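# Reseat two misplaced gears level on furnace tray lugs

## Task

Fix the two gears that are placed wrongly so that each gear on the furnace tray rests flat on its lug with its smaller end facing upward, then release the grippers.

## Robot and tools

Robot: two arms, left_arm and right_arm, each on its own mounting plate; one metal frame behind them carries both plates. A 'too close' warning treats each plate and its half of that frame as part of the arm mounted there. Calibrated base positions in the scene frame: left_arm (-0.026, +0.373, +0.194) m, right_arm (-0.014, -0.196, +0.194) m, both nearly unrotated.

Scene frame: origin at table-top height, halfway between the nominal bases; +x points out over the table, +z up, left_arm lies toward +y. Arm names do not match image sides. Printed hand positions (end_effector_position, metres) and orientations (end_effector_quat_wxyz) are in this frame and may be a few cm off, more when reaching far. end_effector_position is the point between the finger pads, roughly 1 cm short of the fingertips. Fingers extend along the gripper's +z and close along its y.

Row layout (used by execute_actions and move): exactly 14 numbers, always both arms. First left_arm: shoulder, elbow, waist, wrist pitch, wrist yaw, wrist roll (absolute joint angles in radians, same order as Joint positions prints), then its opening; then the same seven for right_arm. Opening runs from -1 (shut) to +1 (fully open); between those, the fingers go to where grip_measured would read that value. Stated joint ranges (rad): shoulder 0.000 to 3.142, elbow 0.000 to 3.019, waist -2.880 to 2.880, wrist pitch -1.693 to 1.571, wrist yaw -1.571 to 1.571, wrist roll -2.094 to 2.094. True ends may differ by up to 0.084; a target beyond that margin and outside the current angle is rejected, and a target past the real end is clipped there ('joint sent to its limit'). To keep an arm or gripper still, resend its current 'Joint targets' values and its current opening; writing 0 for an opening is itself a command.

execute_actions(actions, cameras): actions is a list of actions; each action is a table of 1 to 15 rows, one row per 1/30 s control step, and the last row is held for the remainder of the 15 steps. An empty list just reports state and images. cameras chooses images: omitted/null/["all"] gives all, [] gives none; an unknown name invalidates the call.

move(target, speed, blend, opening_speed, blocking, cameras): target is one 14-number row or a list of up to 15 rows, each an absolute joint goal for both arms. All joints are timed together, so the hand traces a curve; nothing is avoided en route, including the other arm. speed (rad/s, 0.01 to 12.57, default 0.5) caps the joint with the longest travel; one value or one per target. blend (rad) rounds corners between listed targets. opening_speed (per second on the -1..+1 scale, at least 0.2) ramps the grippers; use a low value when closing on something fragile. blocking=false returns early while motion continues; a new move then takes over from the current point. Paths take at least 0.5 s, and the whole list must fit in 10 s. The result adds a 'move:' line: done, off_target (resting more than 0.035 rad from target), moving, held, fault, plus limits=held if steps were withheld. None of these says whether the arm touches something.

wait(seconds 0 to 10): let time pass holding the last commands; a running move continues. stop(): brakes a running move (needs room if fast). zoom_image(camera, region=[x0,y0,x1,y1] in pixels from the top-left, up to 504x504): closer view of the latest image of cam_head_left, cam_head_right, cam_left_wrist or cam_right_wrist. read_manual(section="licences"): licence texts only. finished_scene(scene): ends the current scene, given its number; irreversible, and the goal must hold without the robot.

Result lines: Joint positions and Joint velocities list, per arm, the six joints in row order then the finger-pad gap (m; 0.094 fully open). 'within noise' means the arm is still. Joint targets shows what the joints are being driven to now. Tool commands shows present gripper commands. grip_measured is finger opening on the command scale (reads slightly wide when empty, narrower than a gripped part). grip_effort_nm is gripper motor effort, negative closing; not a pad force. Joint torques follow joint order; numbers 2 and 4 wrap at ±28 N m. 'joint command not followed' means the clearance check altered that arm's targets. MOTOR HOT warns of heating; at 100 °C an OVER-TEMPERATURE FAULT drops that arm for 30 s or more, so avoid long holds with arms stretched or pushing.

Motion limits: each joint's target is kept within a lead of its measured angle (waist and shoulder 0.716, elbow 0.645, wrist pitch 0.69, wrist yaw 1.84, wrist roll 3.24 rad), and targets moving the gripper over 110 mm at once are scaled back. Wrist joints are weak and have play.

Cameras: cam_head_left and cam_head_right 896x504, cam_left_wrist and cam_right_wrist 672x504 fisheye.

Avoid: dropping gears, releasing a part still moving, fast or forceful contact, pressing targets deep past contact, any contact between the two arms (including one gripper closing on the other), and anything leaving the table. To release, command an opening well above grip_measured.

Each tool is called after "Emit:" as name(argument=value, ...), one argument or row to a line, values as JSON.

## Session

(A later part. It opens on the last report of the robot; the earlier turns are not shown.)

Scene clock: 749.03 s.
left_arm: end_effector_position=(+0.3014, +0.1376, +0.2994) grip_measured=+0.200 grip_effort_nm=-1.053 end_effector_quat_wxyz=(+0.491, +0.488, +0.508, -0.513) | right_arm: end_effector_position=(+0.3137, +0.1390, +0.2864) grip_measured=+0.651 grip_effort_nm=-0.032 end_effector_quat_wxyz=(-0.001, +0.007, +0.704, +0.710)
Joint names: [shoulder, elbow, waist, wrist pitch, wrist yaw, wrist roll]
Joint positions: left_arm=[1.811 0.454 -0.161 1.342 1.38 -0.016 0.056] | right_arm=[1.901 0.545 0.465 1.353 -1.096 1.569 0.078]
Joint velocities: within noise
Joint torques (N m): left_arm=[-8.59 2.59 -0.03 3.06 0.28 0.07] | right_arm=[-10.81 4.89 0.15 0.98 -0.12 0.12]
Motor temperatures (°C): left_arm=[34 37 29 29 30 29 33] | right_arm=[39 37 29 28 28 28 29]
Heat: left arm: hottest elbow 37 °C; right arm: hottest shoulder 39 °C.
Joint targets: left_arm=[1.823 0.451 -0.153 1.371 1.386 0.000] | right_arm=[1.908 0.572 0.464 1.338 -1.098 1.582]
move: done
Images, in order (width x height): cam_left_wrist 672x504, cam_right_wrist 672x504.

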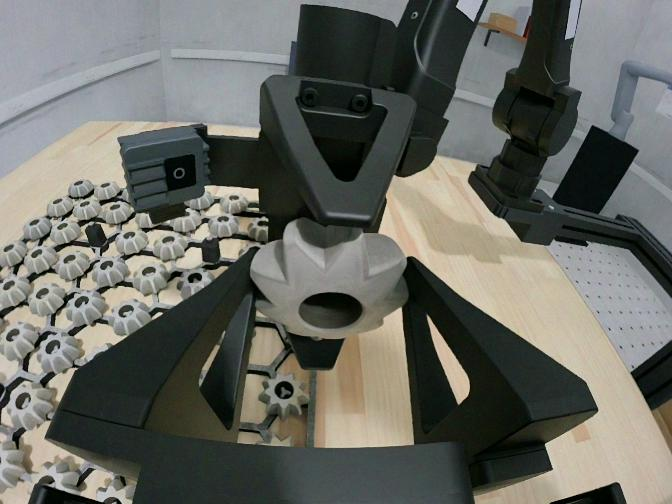

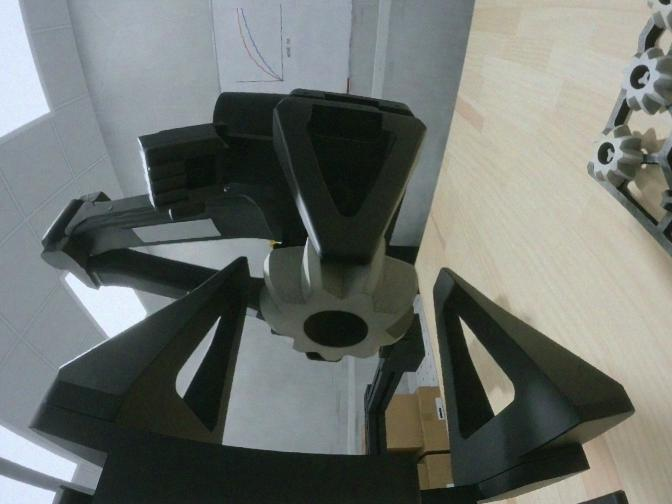

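Emit:
move(
  target=[1.8227,0.451,-0.153,1.3715,1.386,0,0.05,1.908,0.572,0.464,1.338,-1.100,1.581,0.05],
  opening_speed=0.25,
  cameras=["cam_right_wrist","cam_left_wrist"],
)

Scene clock: 758.10 s.
left_arm: end_effector_position=(+0.3014, +0.1378, +0.2974) grip_measured=+0.200 grip_effort_nm=-1.053 end_effector_quat_wxyz=(+0.489, +0.487, +0.510, -0.514) | right_arm: end_effector_position=(+0.3137, +0.1390, +0.2864) grip_measured=+0.214 grip_effort_nm=-0.989 end_effector_quat_wxyz=(-0.001, +0.007, +0.704, +0.710)
Joint names: [shoulder, elbow, waist, wrist pitch, wrist yaw, wrist roll]
Joint positions: left_arm=[1.817 0.454 -0.161 1.342 1.38 -0.016 0.056] | right_arm=[1.901 0.545 0.465 1.353 -1.096 1.569 0.057]
Joint velocities: within noise
Joint torques (N m): left_arm=[-9 2.54 -0.03 3.06 0.28 0.06] | right_arm=[-10.75 5.03 0.21 0.96 -0.14 0.12]
Motor temperatures (°C): left_arm=[34 37 29 29 30 29 33] | right_arm=[39 36 29 28 28 28 29]
Heat: left arm: hottest elbow 37 °C; right arm: hottest shoulder 39 °C.
Joint targets: left_arm=[1.823 0.451 -0.153 1.372 1.386 0.000] | right_arm=[1.908 0.572 0.464 1.338 -1.098 1.581]
move: done
Images, in order (width x height): cam_left_wrist 672x504, cam_right_wrist 672x504.

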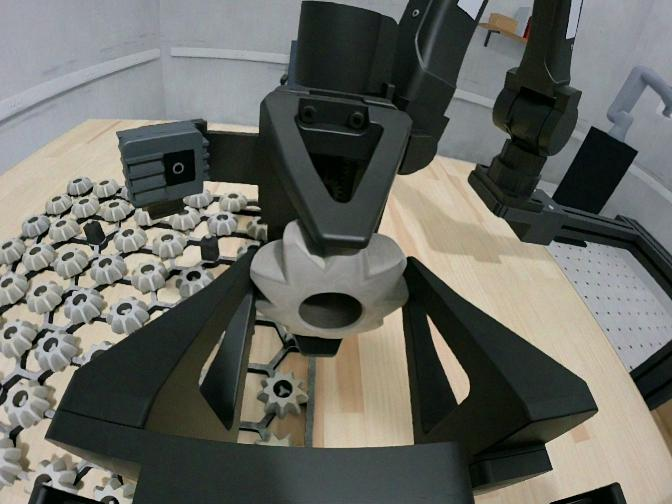

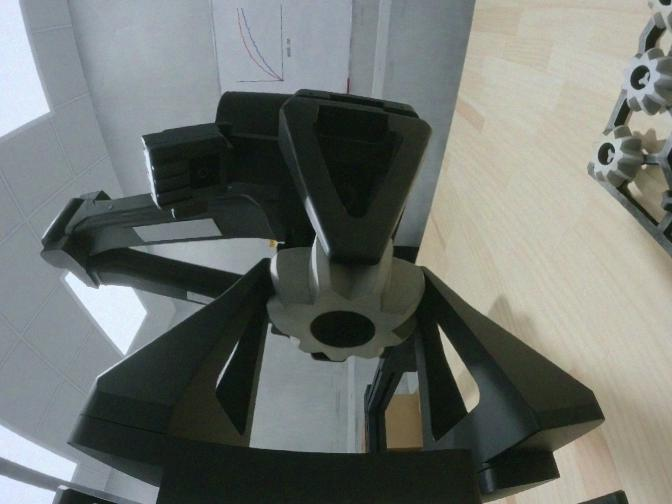

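Emit:
move(
  target=[1.8227,0.451,-0.153,1.3715,1.386,0,0.9,1.908,0.572,0.464,1.338,-1.100,1.581,0.05],
  opening_speed=0.4,
  cameras=["cam_right_wrist","cam_left_wrist"],
)

Emit:
move(
  target=[1.8227,0.451,-0.153,1.3715,1.386,0,0.9,1.824,0.445,0.207,1.40,-1.357,1.571,0.05],
  speed=0.2,
)

Scene clock: 769.03 s.
left_arm: end_effector_position=(+0.3011, +0.1378, +0.2986) grip_measured=+0.897 grip_effort_nm=0.129 end_effector_quat_wxyz=(+0.492, +0.490, +0.506, -0.512) | right_arm: end_effector_position=(+0.3132, +0.1388, +0.2781) grip_measured=+0.214 grip_effort_nm=-0.994 end_effector_quat_wxyz=(-0.009, +0.015, +0.708, +0.706)
Joint names: [shoulder, elbow, waist, wrist pitch, wrist yaw, wrist roll]
Joint positions: left_arm=[1.817 0.454 -0.161 1.352 1.382 -0.014 0.089] | right_arm=[1.917 0.545 0.465 1.344 -1.094 1.569 0.057]
Joint velocities: within noise
Joint torques (N m): left_arm=[-8.94 2.58 -0.03 2.55 0.22 0.05] | right_arm=[-12.45 4.88 0.21 1.25 -0.15 0.11]
Motor temperatures (°C): left_arm=[33 37 29 29 30 29 33] | right_arm=[39 36 29 28 28 28 29]
Heat: left arm: hottest elbow 37 °C; right arm: hottest shoulder 39 °C.
Joint targets: left_arm=[1.823 0.451 -0.153 1.372 1.387 0.001] | right_arm=[1.908 0.572 0.464 1.337 -1.097 1.581]
move: done
Images, in order (width x height): cam_left_wrist 672x504, cam_right_wrist 672x504.

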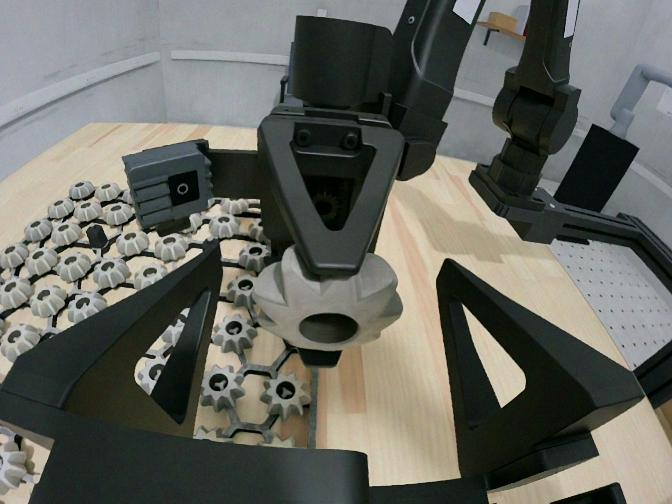

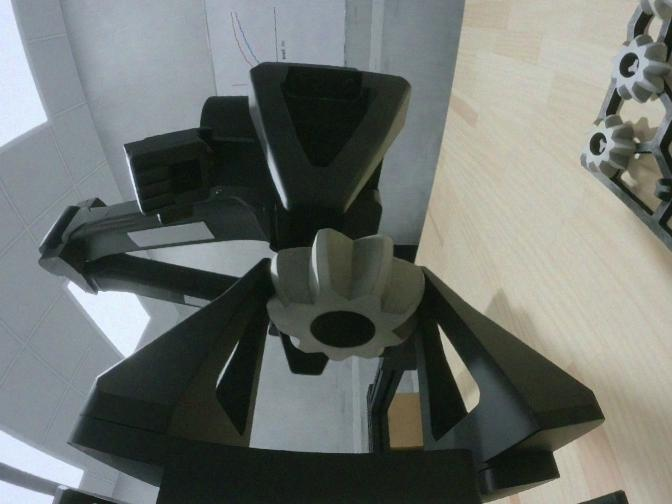

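Scene clock: 770.70 s.
left_arm: end_effector_position=(+0.3011, +0.1378, +0.2986) grip_measured=+0.897 grip_effort_nm=0.120 end_effector_quat_wxyz=(+0.492, +0.490, +0.506, -0.512) | right_arm: end_effector_position=(+0.3102, +0.0440, +0.2871) grip_measured=+0.214 grip_effort_nm=-0.999 end_effector_quat_wxyz=(-0.014, +0.019, +0.706, +0.708)
Joint names: [shoulder, elbow, waist, wrist pitch, wrist yaw, wrist roll]
Joint positions: left_arm=[1.817 0.454 -0.161 1.352 1.382 -0.014 0.089] | right_arm=[1.85 0.447 0.209 1.364 -1.352 1.569 0.057]
Joint velocities: within noise
Joint torques (N m): left_arm=[-9 2.54 -0.03 2.54 0.2 0.05] | right_arm=[-12.28 2.51 -0.21 2.66 -0.22 0.02]
Motor temperatures (°C): left_arm=[33 37 29 29 30 29 33] | right_arm=[39 36 29 28 28 28 29]
Heat: left arm: hottest elbow 37 °C; right arm: hottest shoulder 39 °C.
Joint targets: left_arm=[1.823 0.451 -0.153 1.371 1.386 0.000] | right_arm=[1.824 0.445 0.207 1.400 -1.356 1.571]
move: off_target (right_arm); right_arm: the wrist pitch is farthest, 0.036 rad from its target

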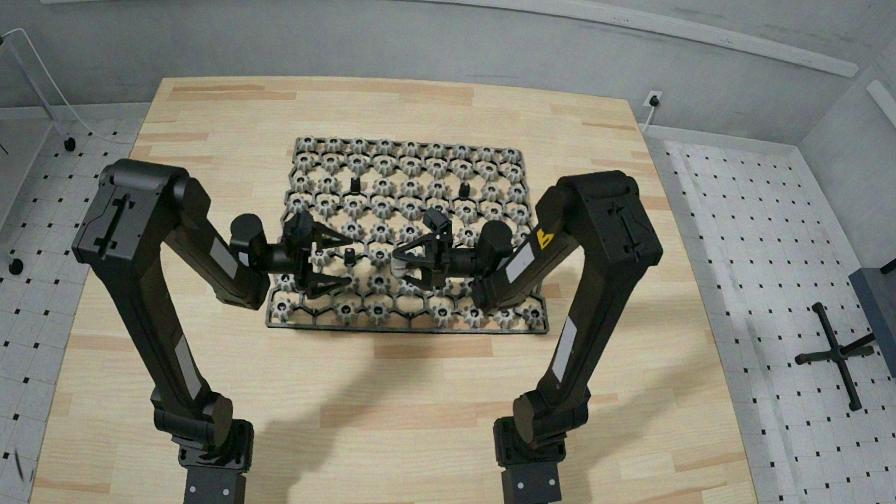

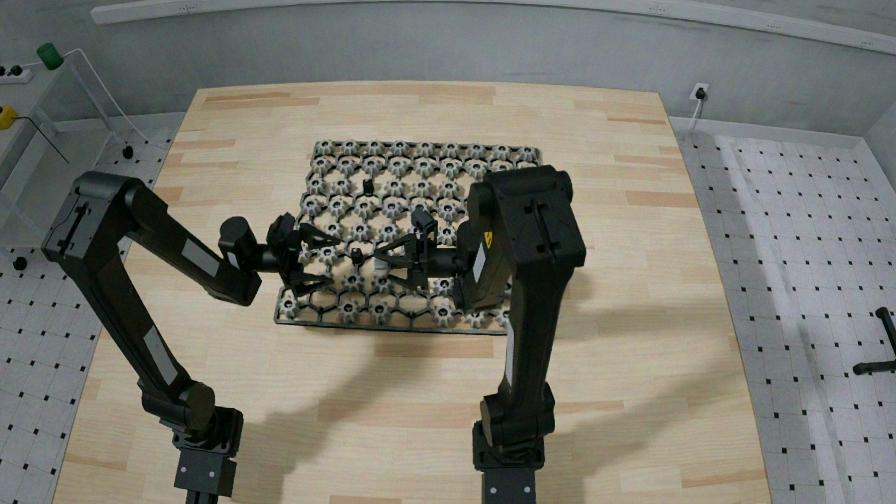

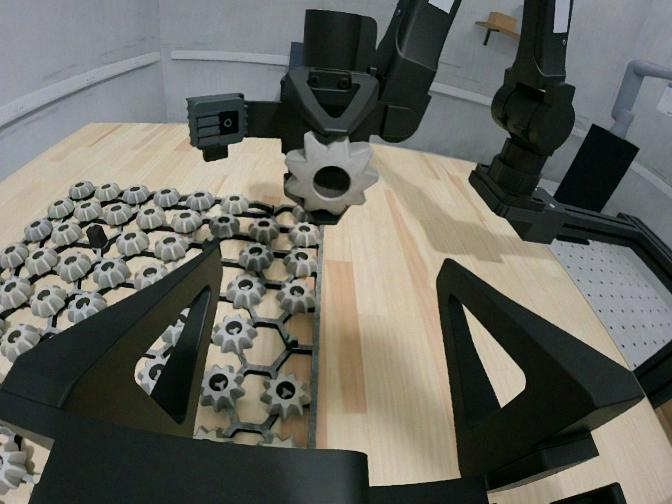

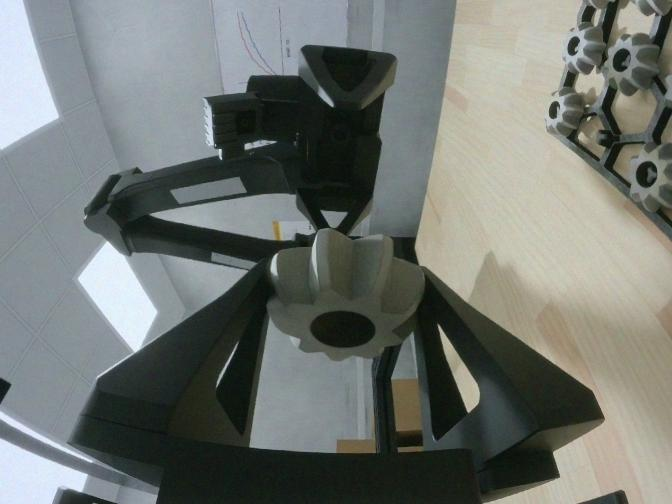

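Emit:
move(
  target=[
    [1.75,0.6,0.5,0.3,0.7,0,0.9,1.824,0.445,0.207,1.40,-1.357,1.571,0.05],
    [1.6,0.87,0.7,-0.84,0,0,0.9,2.058,1.335,0.866,-0.80,0,0.87,0.05],
  ],
  speed=0.7,
)

Emit:
zoom_image(
  camera="cam_right_wrist",
  region=[220, 60, 480, 360],
)

Scene clock: 787.70 s.
left_arm: end_effector_position=(+0.2635, +0.5952, +0.1782) grip_measured=+0.898 grip_effort_nm=0.105 end_effector_quat_wxyz=(-0.025, -0.330, +0.943, -0.015) | right_arm: end_effector_position=(+0.3272, +0.2121, +0.1093) grip_measured=+0.213 grip_effort_nm=-1.004 end_effector_quat_wxyz=(-0.009, +0.007, +1.000, +0.009)
Joint names: [shoulder, elbow, waist, wrist pitch, wrist yaw, wrist roll]
Joint positions: left_arm=[1.614 0.828 0.693 -0.827 0.012 -0.011 0.089] | right_arm=[2.066 1.28 0.866 -0.783 -0.011 0.882 0.057]
Joint velocities: within noise
Joint torques (N m): left_arm=[-11.34 9.4 0.09 -0.43 -0.2 0.02] | right_arm=[-18.84 9.57 -0.03 -0.2 0.06 -0.01]
Motor temperatures (°C): left_arm=[33 37 29 29 30 29 32] | right_arm=[39 36 29 28 28 28 30]
Heat: left arm: hottest elbow 37 °C; right arm: hottest shoulder 39 °C.
Joint targets: left_arm=[1.600 0.870 0.700 -0.839 0.007 0.001] | right_arm=[2.058 1.335 0.866 -0.799 -0.009 0.870]
move: off_target (left_arm, right_arm); left_arm: the elbow is farthest, 0.042 rad from its target; right_arm: the elbow is farthest, 0.055 rad from its target

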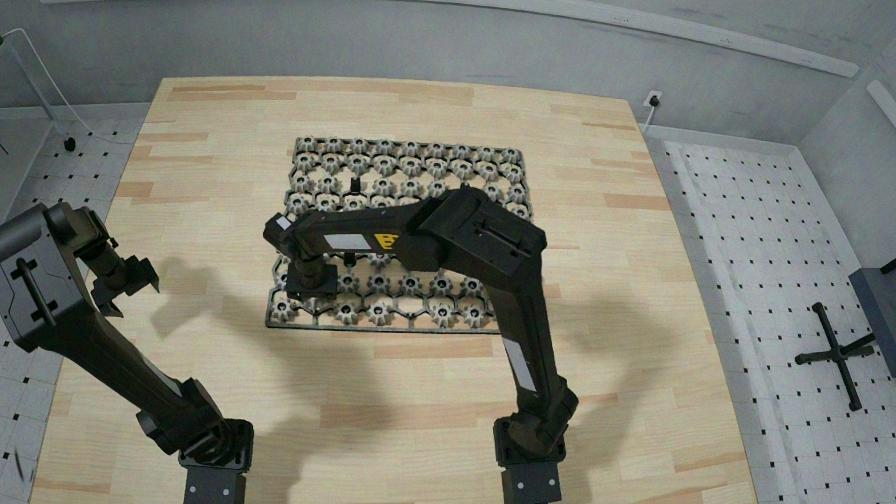

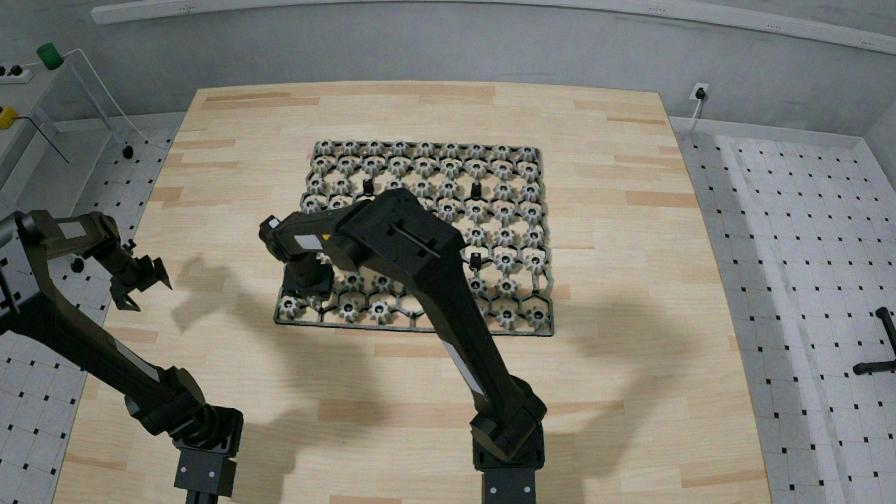

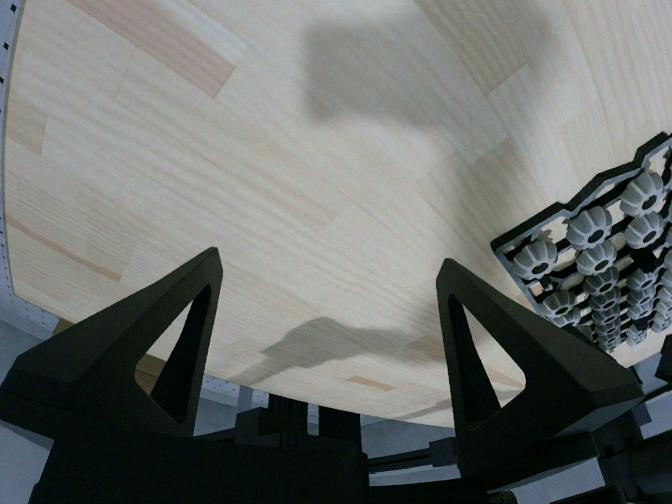

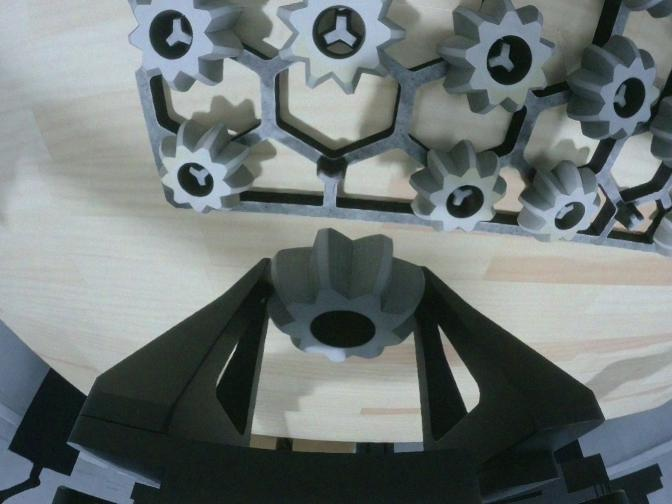

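Scaled by 1.680 from the camera's 672x504 image, which has a finer 960x720 frame.

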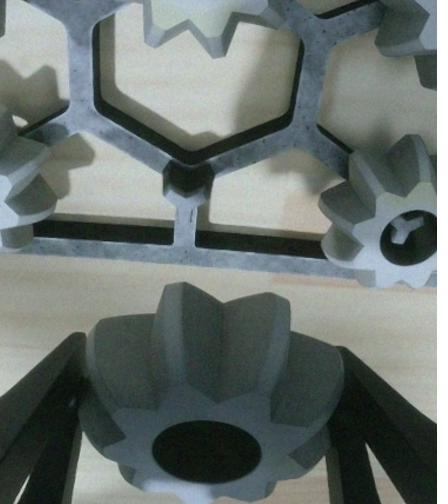

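Emit:
move(
  target=[1.6,0.87,0.7,-0.84,0,0,0.9,2.172,1.368,0.874,-0.722,0.017,0.87,0.05],
  speed=0.15,
  cameras=["cam_right_wrist"],
)

Emit:
zoom_image(
  camera="cam_right_wrist",
  region=[220, 60, 480, 360],
)

Scene clock: 809.87 s.
left_arm: end_effector_position=(+0.2629, +0.5960, +0.1781) grip_measured=+0.898 grip_effort_nm=0.105 end_effector_quat_wxyz=(-0.026, -0.330, +0.944, -0.012) | right_arm: end_effector_position=(+0.3303, +0.2111, +0.0571) grip_measured=+0.213 grip_effort_nm=-0.994 end_effector_quat_wxyz=(-0.012, +0.006, +1.000, -0.013)
Joint names: [shoulder, elbow, waist, wrist pitch, wrist yaw, wrist roll]
Joint positions: left_arm=[1.614 0.828 0.693 -0.827 0.006 -0.011 0.089] | right_arm=[2.185 1.316 0.867 -0.737 0.014 0.882 0.057]
Joint velocities: within noise
Joint torques (N m): left_arm=[-11.34 9.42 -0.03 -0.43 -0.22 0] | right_arm=[-19.84 8.81 0.97 0.87 0.15 -0.01]
Motor temperatures (°C): left_arm=[34 40 29 29 30 29 32] | right_arm=[38 37 29 28 28 28 30]
Heat: left arm: hottest elbow 40 °C; right arm: hottest shoulder 38 °C.
Joint targets: left_arm=[1.600 0.870 0.700 -0.840 0.001 0.000] | right_arm=[2.172 1.368 0.874 -0.721 0.017 0.870]
move: off_target (left_arm, right_arm); left_arm: the elbow is farthest, 0.042 rad from its target; right_arm: the elbow is farthest, 0.052 rad from its target
Images, in order (width x height): cam_right_wrist 672x504.

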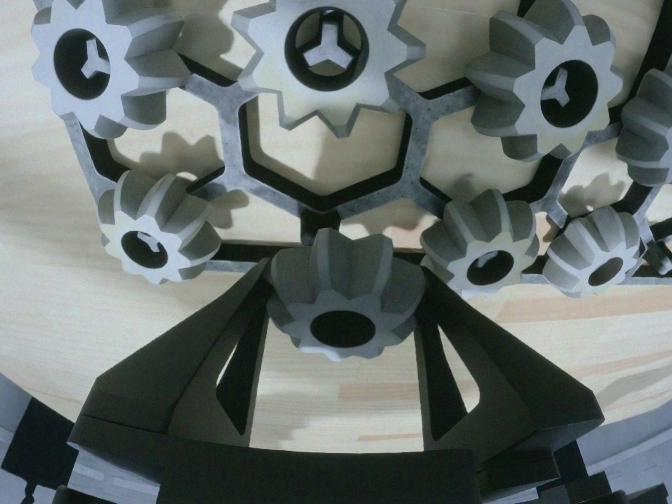

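Scaled by 1.680 from the camera's 672x504 image, which has a finer 960x720 frame.

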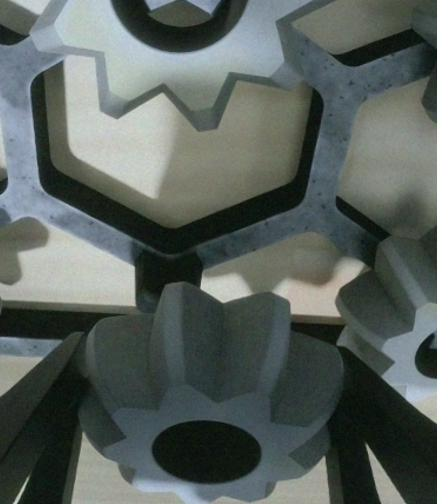

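Emit:
move(
  target=[1.6,0.87,0.7,-0.84,0,0,0.9,2.174,1.372,0.881,-0.684,0.017,0.87,0.05],
  speed=0.1,
  cameras=["cam_right_wrist"],
)

Emit:
zoom_image(
  camera="cam_right_wrist",
  region=[220, 60, 480, 360],
)

Scene clock: 820.63 s.
left_arm: end_effector_position=(+0.2627, +0.5962, +0.1781) grip_measured=+0.898 grip_effort_nm=0.100 end_effector_quat_wxyz=(-0.026, -0.330, +0.944, -0.012) | right_arm: end_effector_position=(+0.3340, +0.2222, +0.0580) grip_measured=+0.213 grip_effort_nm=-1.004 end_effector_quat_wxyz=(+0.001, +0.001, +1.000, +0.002)
Joint names: [shoulder, elbow, waist, wrist pitch, wrist yaw, wrist roll]
Joint positions: left_arm=[1.614 0.828 0.693 -0.827 0.004 -0.011 0.089] | right_arm=[2.185 1.32 0.875 -0.702 0.014 0.881 0.057]
Joint velocities: within noise
Joint torques (N m): left_arm=[-11.28 9.43 0.09 -0.42 -0.22 0.01] | right_arm=[-20.01 8.95 1.2 0.9 0.13 -0.02]
Motor temperatures (°C): left_arm=[34 41 29 29 30 29 32] | right_arm=[41 38 29 28 28 28 30]
Heat: left arm: hottest elbow 41 °C; right arm: hottest shoulder 41 °C.
Joint targets: left_arm=[1.600 0.870 0.700 -0.840 -0.001 0.000] | right_arm=[2.174 1.372 0.881 -0.685 0.017 0.869]
move: off_target (left_arm, right_arm); left_arm: the elbow is farthest, 0.042 rad from its target; right_arm: the elbow is farthest, 0.052 rad from its target
Images, in order (width x height): cam_right_wrist 672x504.

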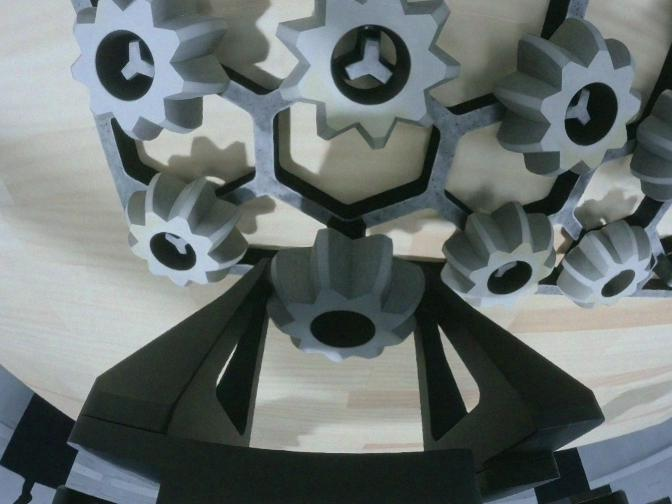

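Scaled by 1.680 from the camera's 672x504 image, which has a finer 960x720 frame.

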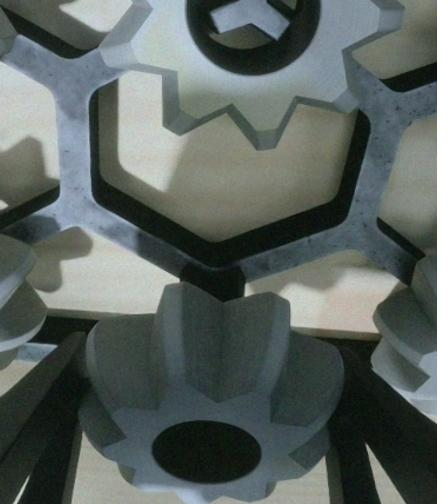

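Emit:
move(
  target=[1.6,0.87,0.7,-0.84,0,0,0.9,2.216,1.377,0.881,-0.645,0.017,0.87,0.05],
  speed=0.1,
  cameras=["cam_right_wrist"],
)

Emit:
zoom_image(
  camera="cam_right_wrist",
  region=[220, 160, 480, 460],
)

Scene clock: 829.57 s.
left_arm: end_effector_position=(+0.2627, +0.5962, +0.1781) grip_measured=+0.898 grip_effort_nm=0.105 end_effector_quat_wxyz=(-0.026, -0.330, +0.944, -0.012) | right_arm: end_effector_position=(+0.3339, +0.2225, +0.0358) grip_measured=+0.213 grip_effort_nm=-0.994 end_effector_quat_wxyz=(+0.001, +0.001, +1.000, +0.002)
Joint names: [shoulder, elbow, waist, wrist pitch, wrist yaw, wrist roll]
Joint positions: left_arm=[1.614 0.828 0.693 -0.827 0.004 -0.011 0.089] | right_arm=[2.231 1.326 0.875 -0.664 0.014 0.881 0.057]
Joint velocities: within noise
Joint torques (N m): left_arm=[-11.28 9.39 -0.03 -0.47 -0.18 0.01] | right_arm=[-20.78 8.65 0.79 1.03 0.15 0]
Motor temperatures (°C): left_arm=[35 42 29 29 30 29 32] | right_arm=[42 38 29 28 28 28 30]
Heat: left arm: hottest elbow 42 °C; right arm: hottest shoulder 42 °C.
Joint targets: left_arm=[1.600 0.870 0.700 -0.840 0.000 0.000] | right_arm=[2.216 1.377 0.881 -0.644 0.017 0.870]
move: off_target (left_arm, right_arm); left_arm: the elbow is farthest, 0.042 rad from its target; right_arm: the elbow is farthest, 0.051 rad from its target
Images, in order (width x height): cam_right_wrist 672x504.

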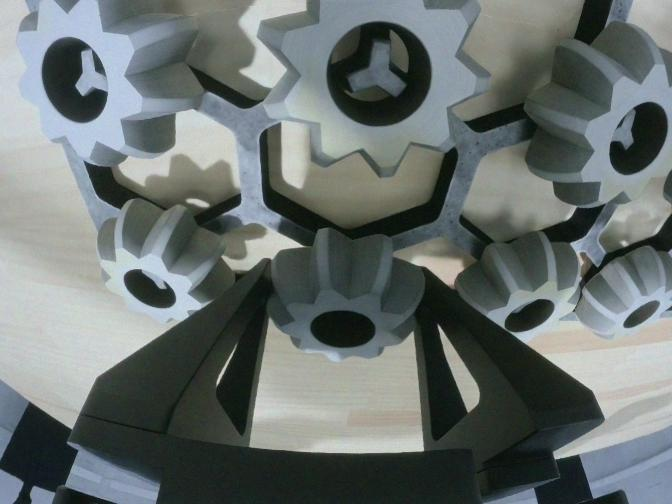

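Scaled by 1.680 from the camera's 672x504 image, which has a finer 960x720 frame.

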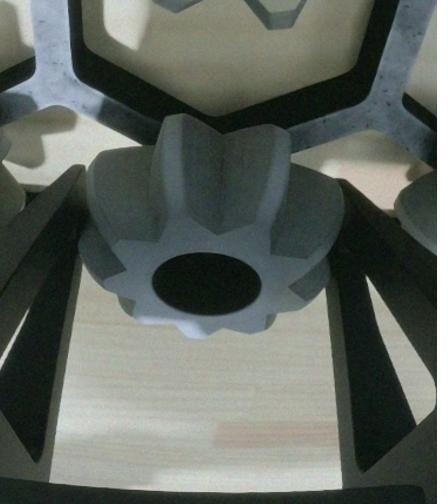

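Emit:
move(
  target=[1.6,0.87,0.7,-0.84,0,0,0.9,2.231,1.378,0.881,-0.63,0.017,0.87,0.05],
  speed=0.06,
  cameras=["cam_right_wrist"],
)

Emit:
zoom_image(
  camera="cam_right_wrist",
  region=[250, 220, 450, 370],
)

Scene clock: 841.60 s.
left_arm: end_effector_position=(+0.2627, +0.5962, +0.1781) grip_measured=+0.898 grip_effort_nm=0.100 end_effector_quat_wxyz=(-0.026, -0.330, +0.944, -0.012) | right_arm: end_effector_position=(+0.3342, +0.2231, +0.0303) grip_measured=+0.213 grip_effort_nm=-0.999 end_effector_quat_wxyz=(+0.002, +0.001, +1.000, +0.003)
Joint names: [shoulder, elbow, waist, wrist pitch, wrist yaw, wrist roll]
Joint positions: left_arm=[1.614 0.828 0.693 -0.827 0.004 -0.011 0.089] | right_arm=[2.241 1.326 0.875 -0.648 0.014 0.881 0.057]
Joint velocities: within noise
Joint torques (N m): left_arm=[-11.34 9.42 -0.03 -0.46 -0.18 0.01] | right_arm=[-20.31 8.72 0.79 1.02 0.14 0]
Motor temperatures (°C): left_arm=[35 42 29 29 30 29 32] | right_arm=[41 39 29 28 28 28 30]
Heat: left arm: hottest elbow 42 °C; right arm: hottest shoulder 41 °C.
Joint targets: left_arm=[1.600 0.870 0.700 -0.840 0.000 0.000] | right_arm=[2.231 1.378 0.881 -0.630 0.017 0.870]
move: off_target (left_arm, right_arm); left_arm: the elbow is farthest, 0.042 rad from its target; right_arm: the elbow is farthest, 0.052 rad from its target
Images, in order (width x height): cam_right_wrist 672x504.

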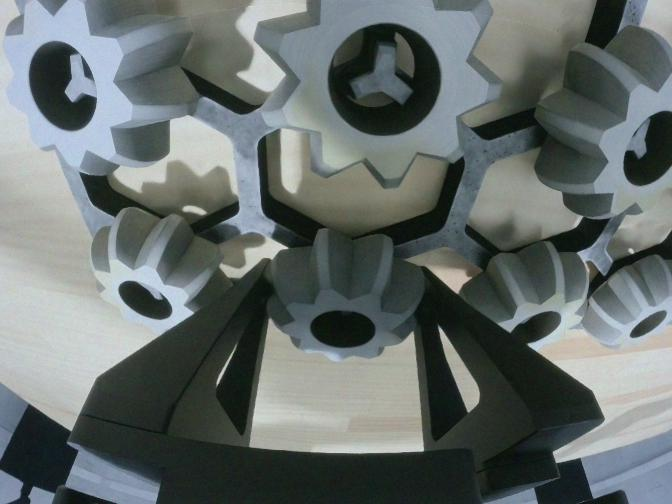

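Scaled by 2.520 from the camera's 672x504 image, which has a finer 960x720 frame.

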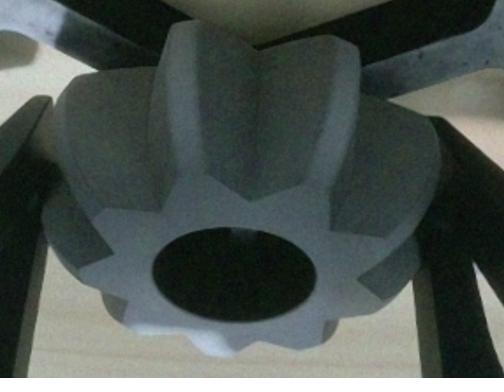

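Emit:
move(
  target=[1.6,0.87,0.7,-0.84,0,0,0.9,2.246,1.379,0.881,-0.615,0.017,0.87,0.05],
  speed=0.06,
  cameras=["cam_right_wrist"],
)

Emit:
zoom_image(
  camera="cam_right_wrist",
  region=[250, 220, 450, 370],
)

Scene clock: 846.40 s.
left_arm: end_effector_position=(+0.2627, +0.5962, +0.1781) grip_measured=+0.898 grip_effort_nm=0.100 end_effector_quat_wxyz=(-0.026, -0.330, +0.944, -0.012) | right_arm: end_effector_position=(+0.3349, +0.2236, +0.0271) grip_measured=+0.213 grip_effort_nm=-0.999 end_effector_quat_wxyz=(+0.004, +0.001, +1.000, +0.004)
Joint names: [shoulder, elbow, waist, wrist pitch, wrist yaw, wrist roll]
Joint positions: left_arm=[1.614 0.828 0.693 -0.827 0.004 -0.011 0.089] | right_arm=[2.248 1.327 0.875 -0.639 0.015 0.879 0.057]
Joint velocities: within noise
Joint torques (N m): left_arm=[-11.4 9.43 -0.03 -0.42 -0.18 0.01] | right_arm=[-19.49 8.7 0.85 1.2 0.12 0]
Motor temperatures (°C): left_arm=[35 43 29 29 30 29 32] | right_arm=[42 39 29 28 28 28 30]
Heat: left arm: hottest elbow 43 °C; right arm: hottest shoulder 42 °C.
Joint targets: left_arm=[1.600 0.870 0.700 -0.840 0.000 0.000] | right_arm=[2.246 1.379 0.881 -0.616 0.018 0.868]
move: off_target (left_arm, right_arm); left_arm: the elbow is farthest, 0.042 rad from its target; right_arm: the elbow is farthest, 0.052 rad from its target
Images, in order (width x height): cam_right_wrist 672x504.

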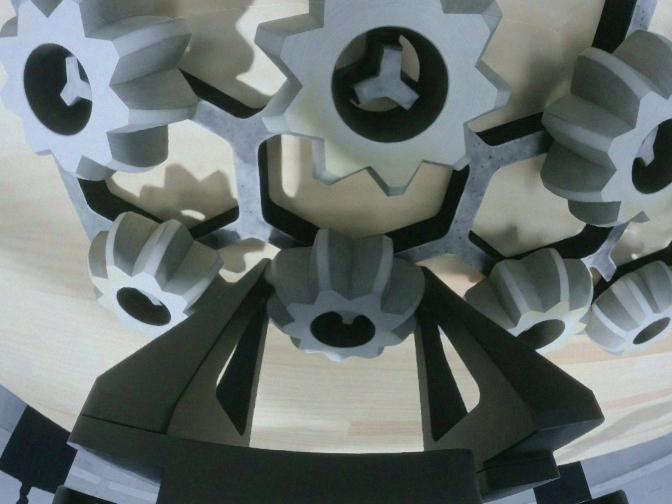

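Scaled by 2.520 from the camera's 672x504 image, which has a finer 960x720 frame.

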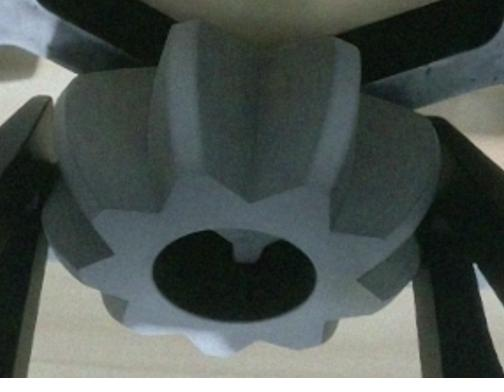

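Emit:
move(
  target=[1.6,0.87,0.7,-0.84,0,0,0.9,2.256,1.379,0.881,-0.602,0.017,0.87,0.05],
  speed=0.05,
  cameras=["cam_right_wrist"],
)

Emit:
zoom_image(
  camera="cam_right_wrist",
  region=[250, 220, 450, 370],
)

Scene clock: 851.10 s.
left_arm: end_effector_position=(+0.2627, +0.5962, +0.1781) grip_measured=+0.898 grip_effort_nm=0.100 end_effector_quat_wxyz=(-0.026, -0.330, +0.944, -0.012) | right_arm: end_effector_position=(+0.3350, +0.2237, +0.0267) grip_measured=+0.213 grip_effort_nm=-1.004 end_effector_quat_wxyz=(+0.004, -0.002, +1.000, +0.005)
Joint names: [shoulder, elbow, waist, wrist pitch, wrist yaw, wrist roll]
Joint positions: left_arm=[1.614 0.828 0.693 -0.827 0.004 -0.011 0.089] | right_arm=[2.249 1.327 0.875 -0.638 0.015 0.873 0.057]
Joint velocities: within noise
Joint torques (N m): left_arm=[-11.28 9.42 -0.03 -0.44 -0.18 0.01] | right_arm=[-18.55 8.68 0.85 1.62 0.09 0.01]
Motor temperatures (°C): left_arm=[35 43 29 29 30 29 32] | right_arm=[41 39 29 28 28 28 31]
Heat: left arm: hottest elbow 43 °C; right arm: hottest shoulder 41 °C.
Joint targets: left_arm=[1.600 0.870 0.700 -0.840 0.000 0.000] | right_arm=[2.256 1.379 0.881 -0.602 0.017 0.864]
move: off_target (left_arm, right_arm); left_arm: the elbow is farthest, 0.042 rad from its target; right_arm: the elbow is farthest, 0.052 rad from its target
Images, in order (width x height): cam_right_wrist 672x504.

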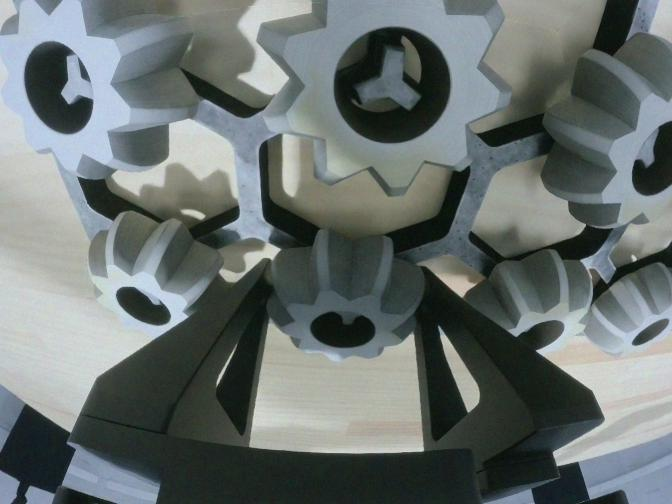

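Scaled by 2.520 from the camera's 672x504 image, which has a finer 960x720 frame.

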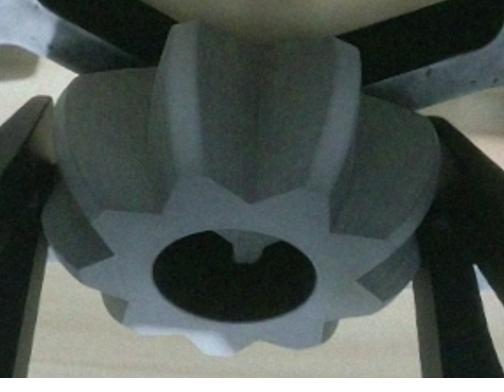

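Emit:
move(
  target=[1.6,0.87,0.7,-0.84,0,0,0.9,2.248,1.372,0.881,-0.616,0.017,0.866,0.36],
  opening_speed=0.2,
  cameras=["cam_right_wrist"],
)

Emit:
zoom_image(
  camera="cam_right_wrist",
  region=[200, 200, 480, 380],
)

Scene clock: 858.50 s.
left_arm: end_effector_position=(+0.2627, +0.5962, +0.1781) grip_measured=+0.898 grip_effort_nm=0.095 end_effector_quat_wxyz=(-0.026, -0.330, +0.944, -0.012) | right_arm: end_effector_position=(+0.3355, +0.2243, +0.0270) grip_measured=+0.359 grip_effort_nm=0.095 end_effector_quat_wxyz=(+0.005, -0.002, +1.000, +0.005)
Joint names: [shoulder, elbow, waist, wrist pitch, wrist yaw, wrist roll]
Joint positions: left_arm=[1.614 0.828 0.693 -0.827 0.004 -0.011 0.089] | right_arm=[2.249 1.328 0.875 -0.638 0.015 0.874 0.064]
Joint velocities: within noise
Joint torques (N m): left_arm=[-11.4 9.43 0.03 -0.47 -0.18 0] | right_arm=[-19.31 8.08 0.85 1.11 0.09 0.04]
Motor temperatures (°C): left_arm=[35 43 29 29 30 29 32] | right_arm=[41 39 29 28 28 28 30]
Heat: left arm: hottest elbow 43 °C; right arm: hottest shoulder 41 °C.
Joint targets: left_arm=[1.600 0.870 0.700 -0.840 0.000 0.000] | right_arm=[2.248 1.372 0.881 -0.616 0.017 0.868]
move: off_target (left_arm, right_arm); left_arm: the elbow is farthest, 0.042 rad from its target; right_arm: the elbow is farthest, 0.044 rad from its target
Images, in order (width x height): cam_right_wrist 672x504.

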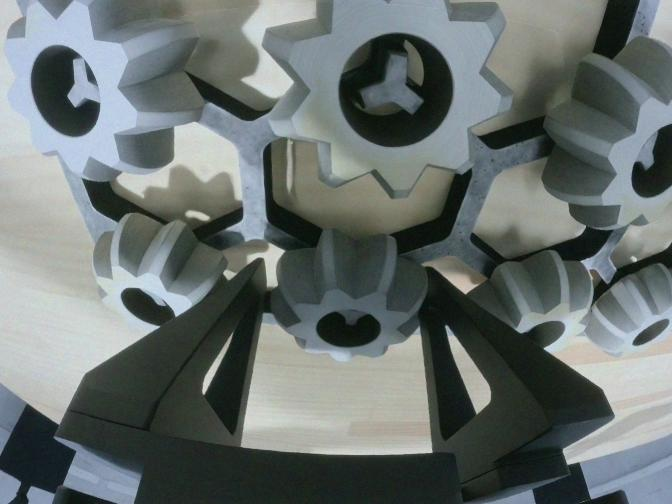

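Scaled by 1.800 from the camera's 672x504 image, which has a finer 960x720 frame.

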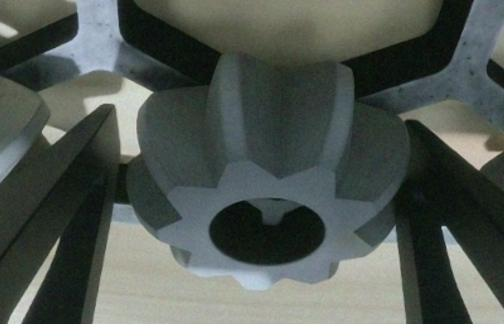

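Emit:
move(
  target=[
    [1.6,0.87,0.7,-0.84,0,0,0.9,2.248,1.372,0.881,-0.616,0.017,0.866,0.48],
    [1.6,0.87,0.7,-0.84,0,0,0.9,2.172,1.372,0.881,-0.69,0.017,0.866,0.48],
    [1.6,0.87,0.7,-0.84,0,0,0.9,2.07,1.35,0.881,-0.80,0.017,0.866,0.48],
  ],
  speed=0.15,
  opening_speed=0.3,
  cameras=["cam_right_wrist","cam_head_left"],
)

Emit:
zoom_image(
  camera="cam_right_wrist",
  region=[100, 60, 540, 360],
)

Scene clock: 869.93 s.
left_arm: end_effector_position=(+0.2627, +0.5962, +0.1781) grip_measured=+0.898 grip_effort_nm=0.100 end_effector_quat_wxyz=(-0.026, -0.330, +0.944, -0.012) | right_arm: end_effector_position=(+0.3402, +0.2280, +0.1140) grip_measured=+0.479 grip_effort_nm=0.105 end_effector_quat_wxyz=(+0.010, +0.001, +1.000, +0.012)
Joint names: [shoulder, elbow, waist, wrist pitch, wrist yaw, wrist roll]
Joint positions: left_arm=[1.614 0.828 0.693 -0.827 0.004 -0.011 0.089] | right_arm=[2.083 1.328 0.875 -0.785 0.015 0.879 0.069]
Joint velocities: within noise
Joint torques (N m): left_arm=[-11.34 9.42 0.09 -0.47 -0.18 0.01] | right_arm=[-19.19 7.42 0.85 -0.14 0.09 0.01]
Motor temperatures (°C): left_arm=[35 43 29 29 30 29 32] | right_arm=[40 39 29 28 28 28 30]
Heat: left arm: hottest elbow 43 °C; right arm: hottest shoulder 40 °C.
Joint targets: left_arm=[1.600 0.870 0.700 -0.840 0.000 0.000] | right_arm=[2.070 1.350 0.881 -0.800 0.017 0.872]
move: off_target (left_arm); left_arm: the elbow is farthest, 0.042 rad from its target
Images, in order (width x height): cam_head_left 896x504, cam_right_wrist 672x504.

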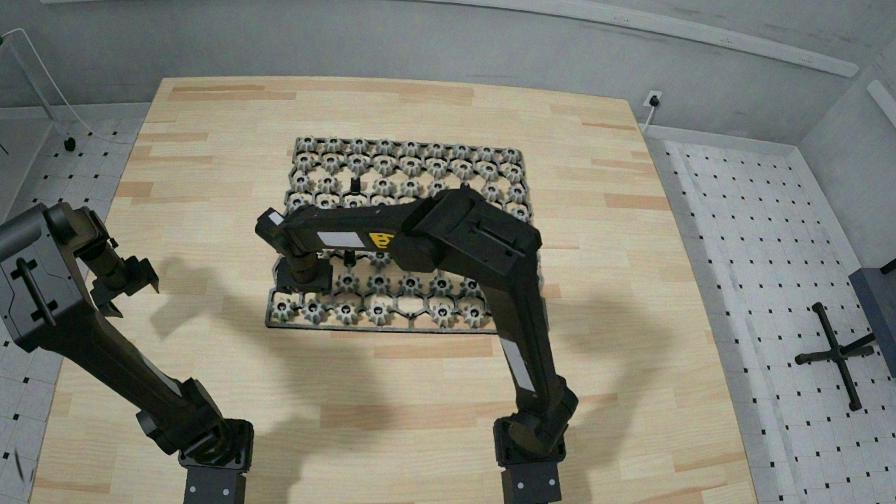

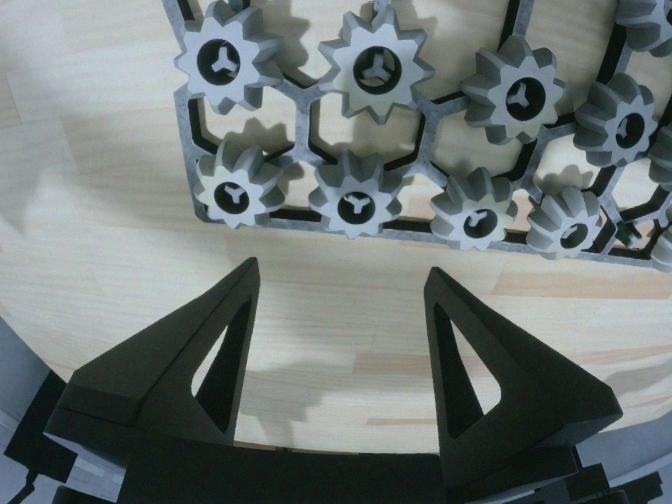

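Scaled by 1.145 from the camera's 672x504 image, which has a finer 960x720 frame.

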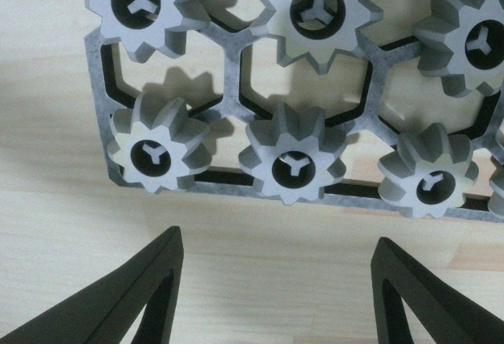

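Emit:
move(
  target=[1.6,0.87,0.7,-0.84,0,0,0.9,1.9,1.25,-0.5,-0.80,0.0,0.5,0.48],
  speed=0.8,
  cameras=["cam_head_left"],
)

Emit:
zoom_image(
  camera="cam_head_left",
  region=[255, 125, 415, 345],
)

Emit:
zoom_image(
  camera="cam_head_left",
  region=[400, 125, 560, 345],
)

Scene clock: 877.60 s.
left_arm: end_effector_position=(+0.2627, +0.5962, +0.1781) grip_measured=+0.898 grip_effort_nm=0.105 end_effector_quat_wxyz=(-0.026, -0.330, +0.944, -0.012) | right_arm: end_effector_position=(+0.4669, -0.4569, +0.1716) grip_measured=+0.479 grip_effort_nm=0.100 end_effector_quat_wxyz=(+0.056, +0.482, +0.874, +0.001)
Joint names: [shoulder, elbow, waist, wrist pitch, wrist yaw, wrist roll]
Joint positions: left_arm=[1.614 0.828 0.693 -0.827 0.004 -0.011 0.089] | right_arm=[1.917 1.259 -0.499 -0.785 0.003 0.512 0.069]
Joint velocities: within noise
Joint torques (N m): left_arm=[-11.34 9.42 -0.03 -0.44 -0.19 0.01] | right_arm=[-18.78 5.68 0.15 0.03 -0.11 -0.02]
Motor temperatures (°C): left_arm=[35 44 29 29 30 29 32] | right_arm=[41 39 29 28 28 28 30]
Heat: left arm: hottest elbow 44 °C; right arm: hottest shoulder 41 °C.
Joint targets: left_arm=[1.600 0.870 0.700 -0.840 0.000 0.000] | right_arm=[1.900 1.250 -0.500 -0.800 0.000 0.501]
move: off_target (left_arm); left_arm: the elbow is farthest, 0.042 rad from its target
Images, in order (width x height): cam_head_left 896x504.

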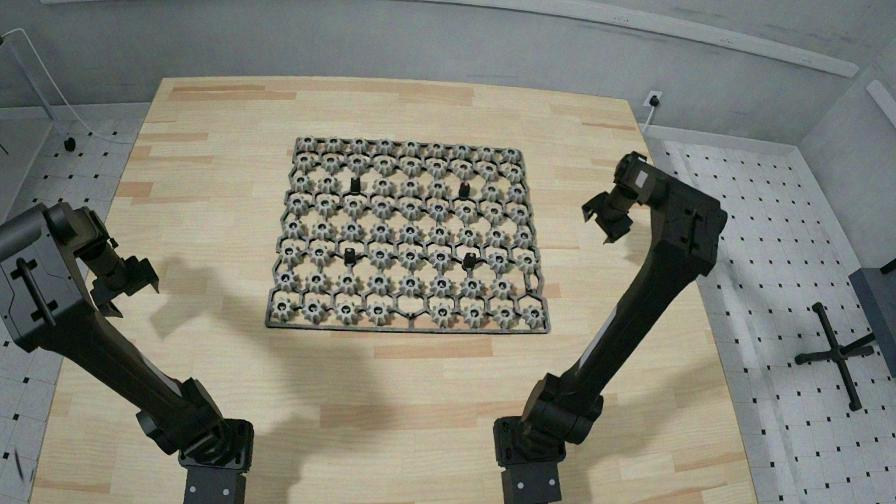

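Scaled by 2.291 from the camera's 896x504 image, which has a finer 1280x720 frame.

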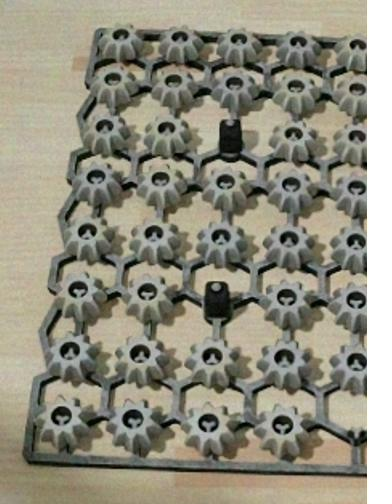

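Scaled by 2.291 from the camera's 896x504 image, which has a finer 1280x720 frame.

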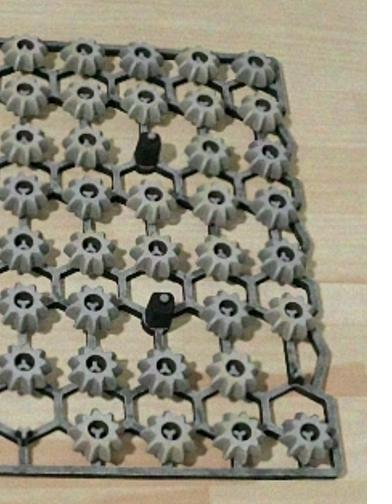

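All good.

Emit:
finished_scene(
  scene=1,
)

The scene is finished: the task was done.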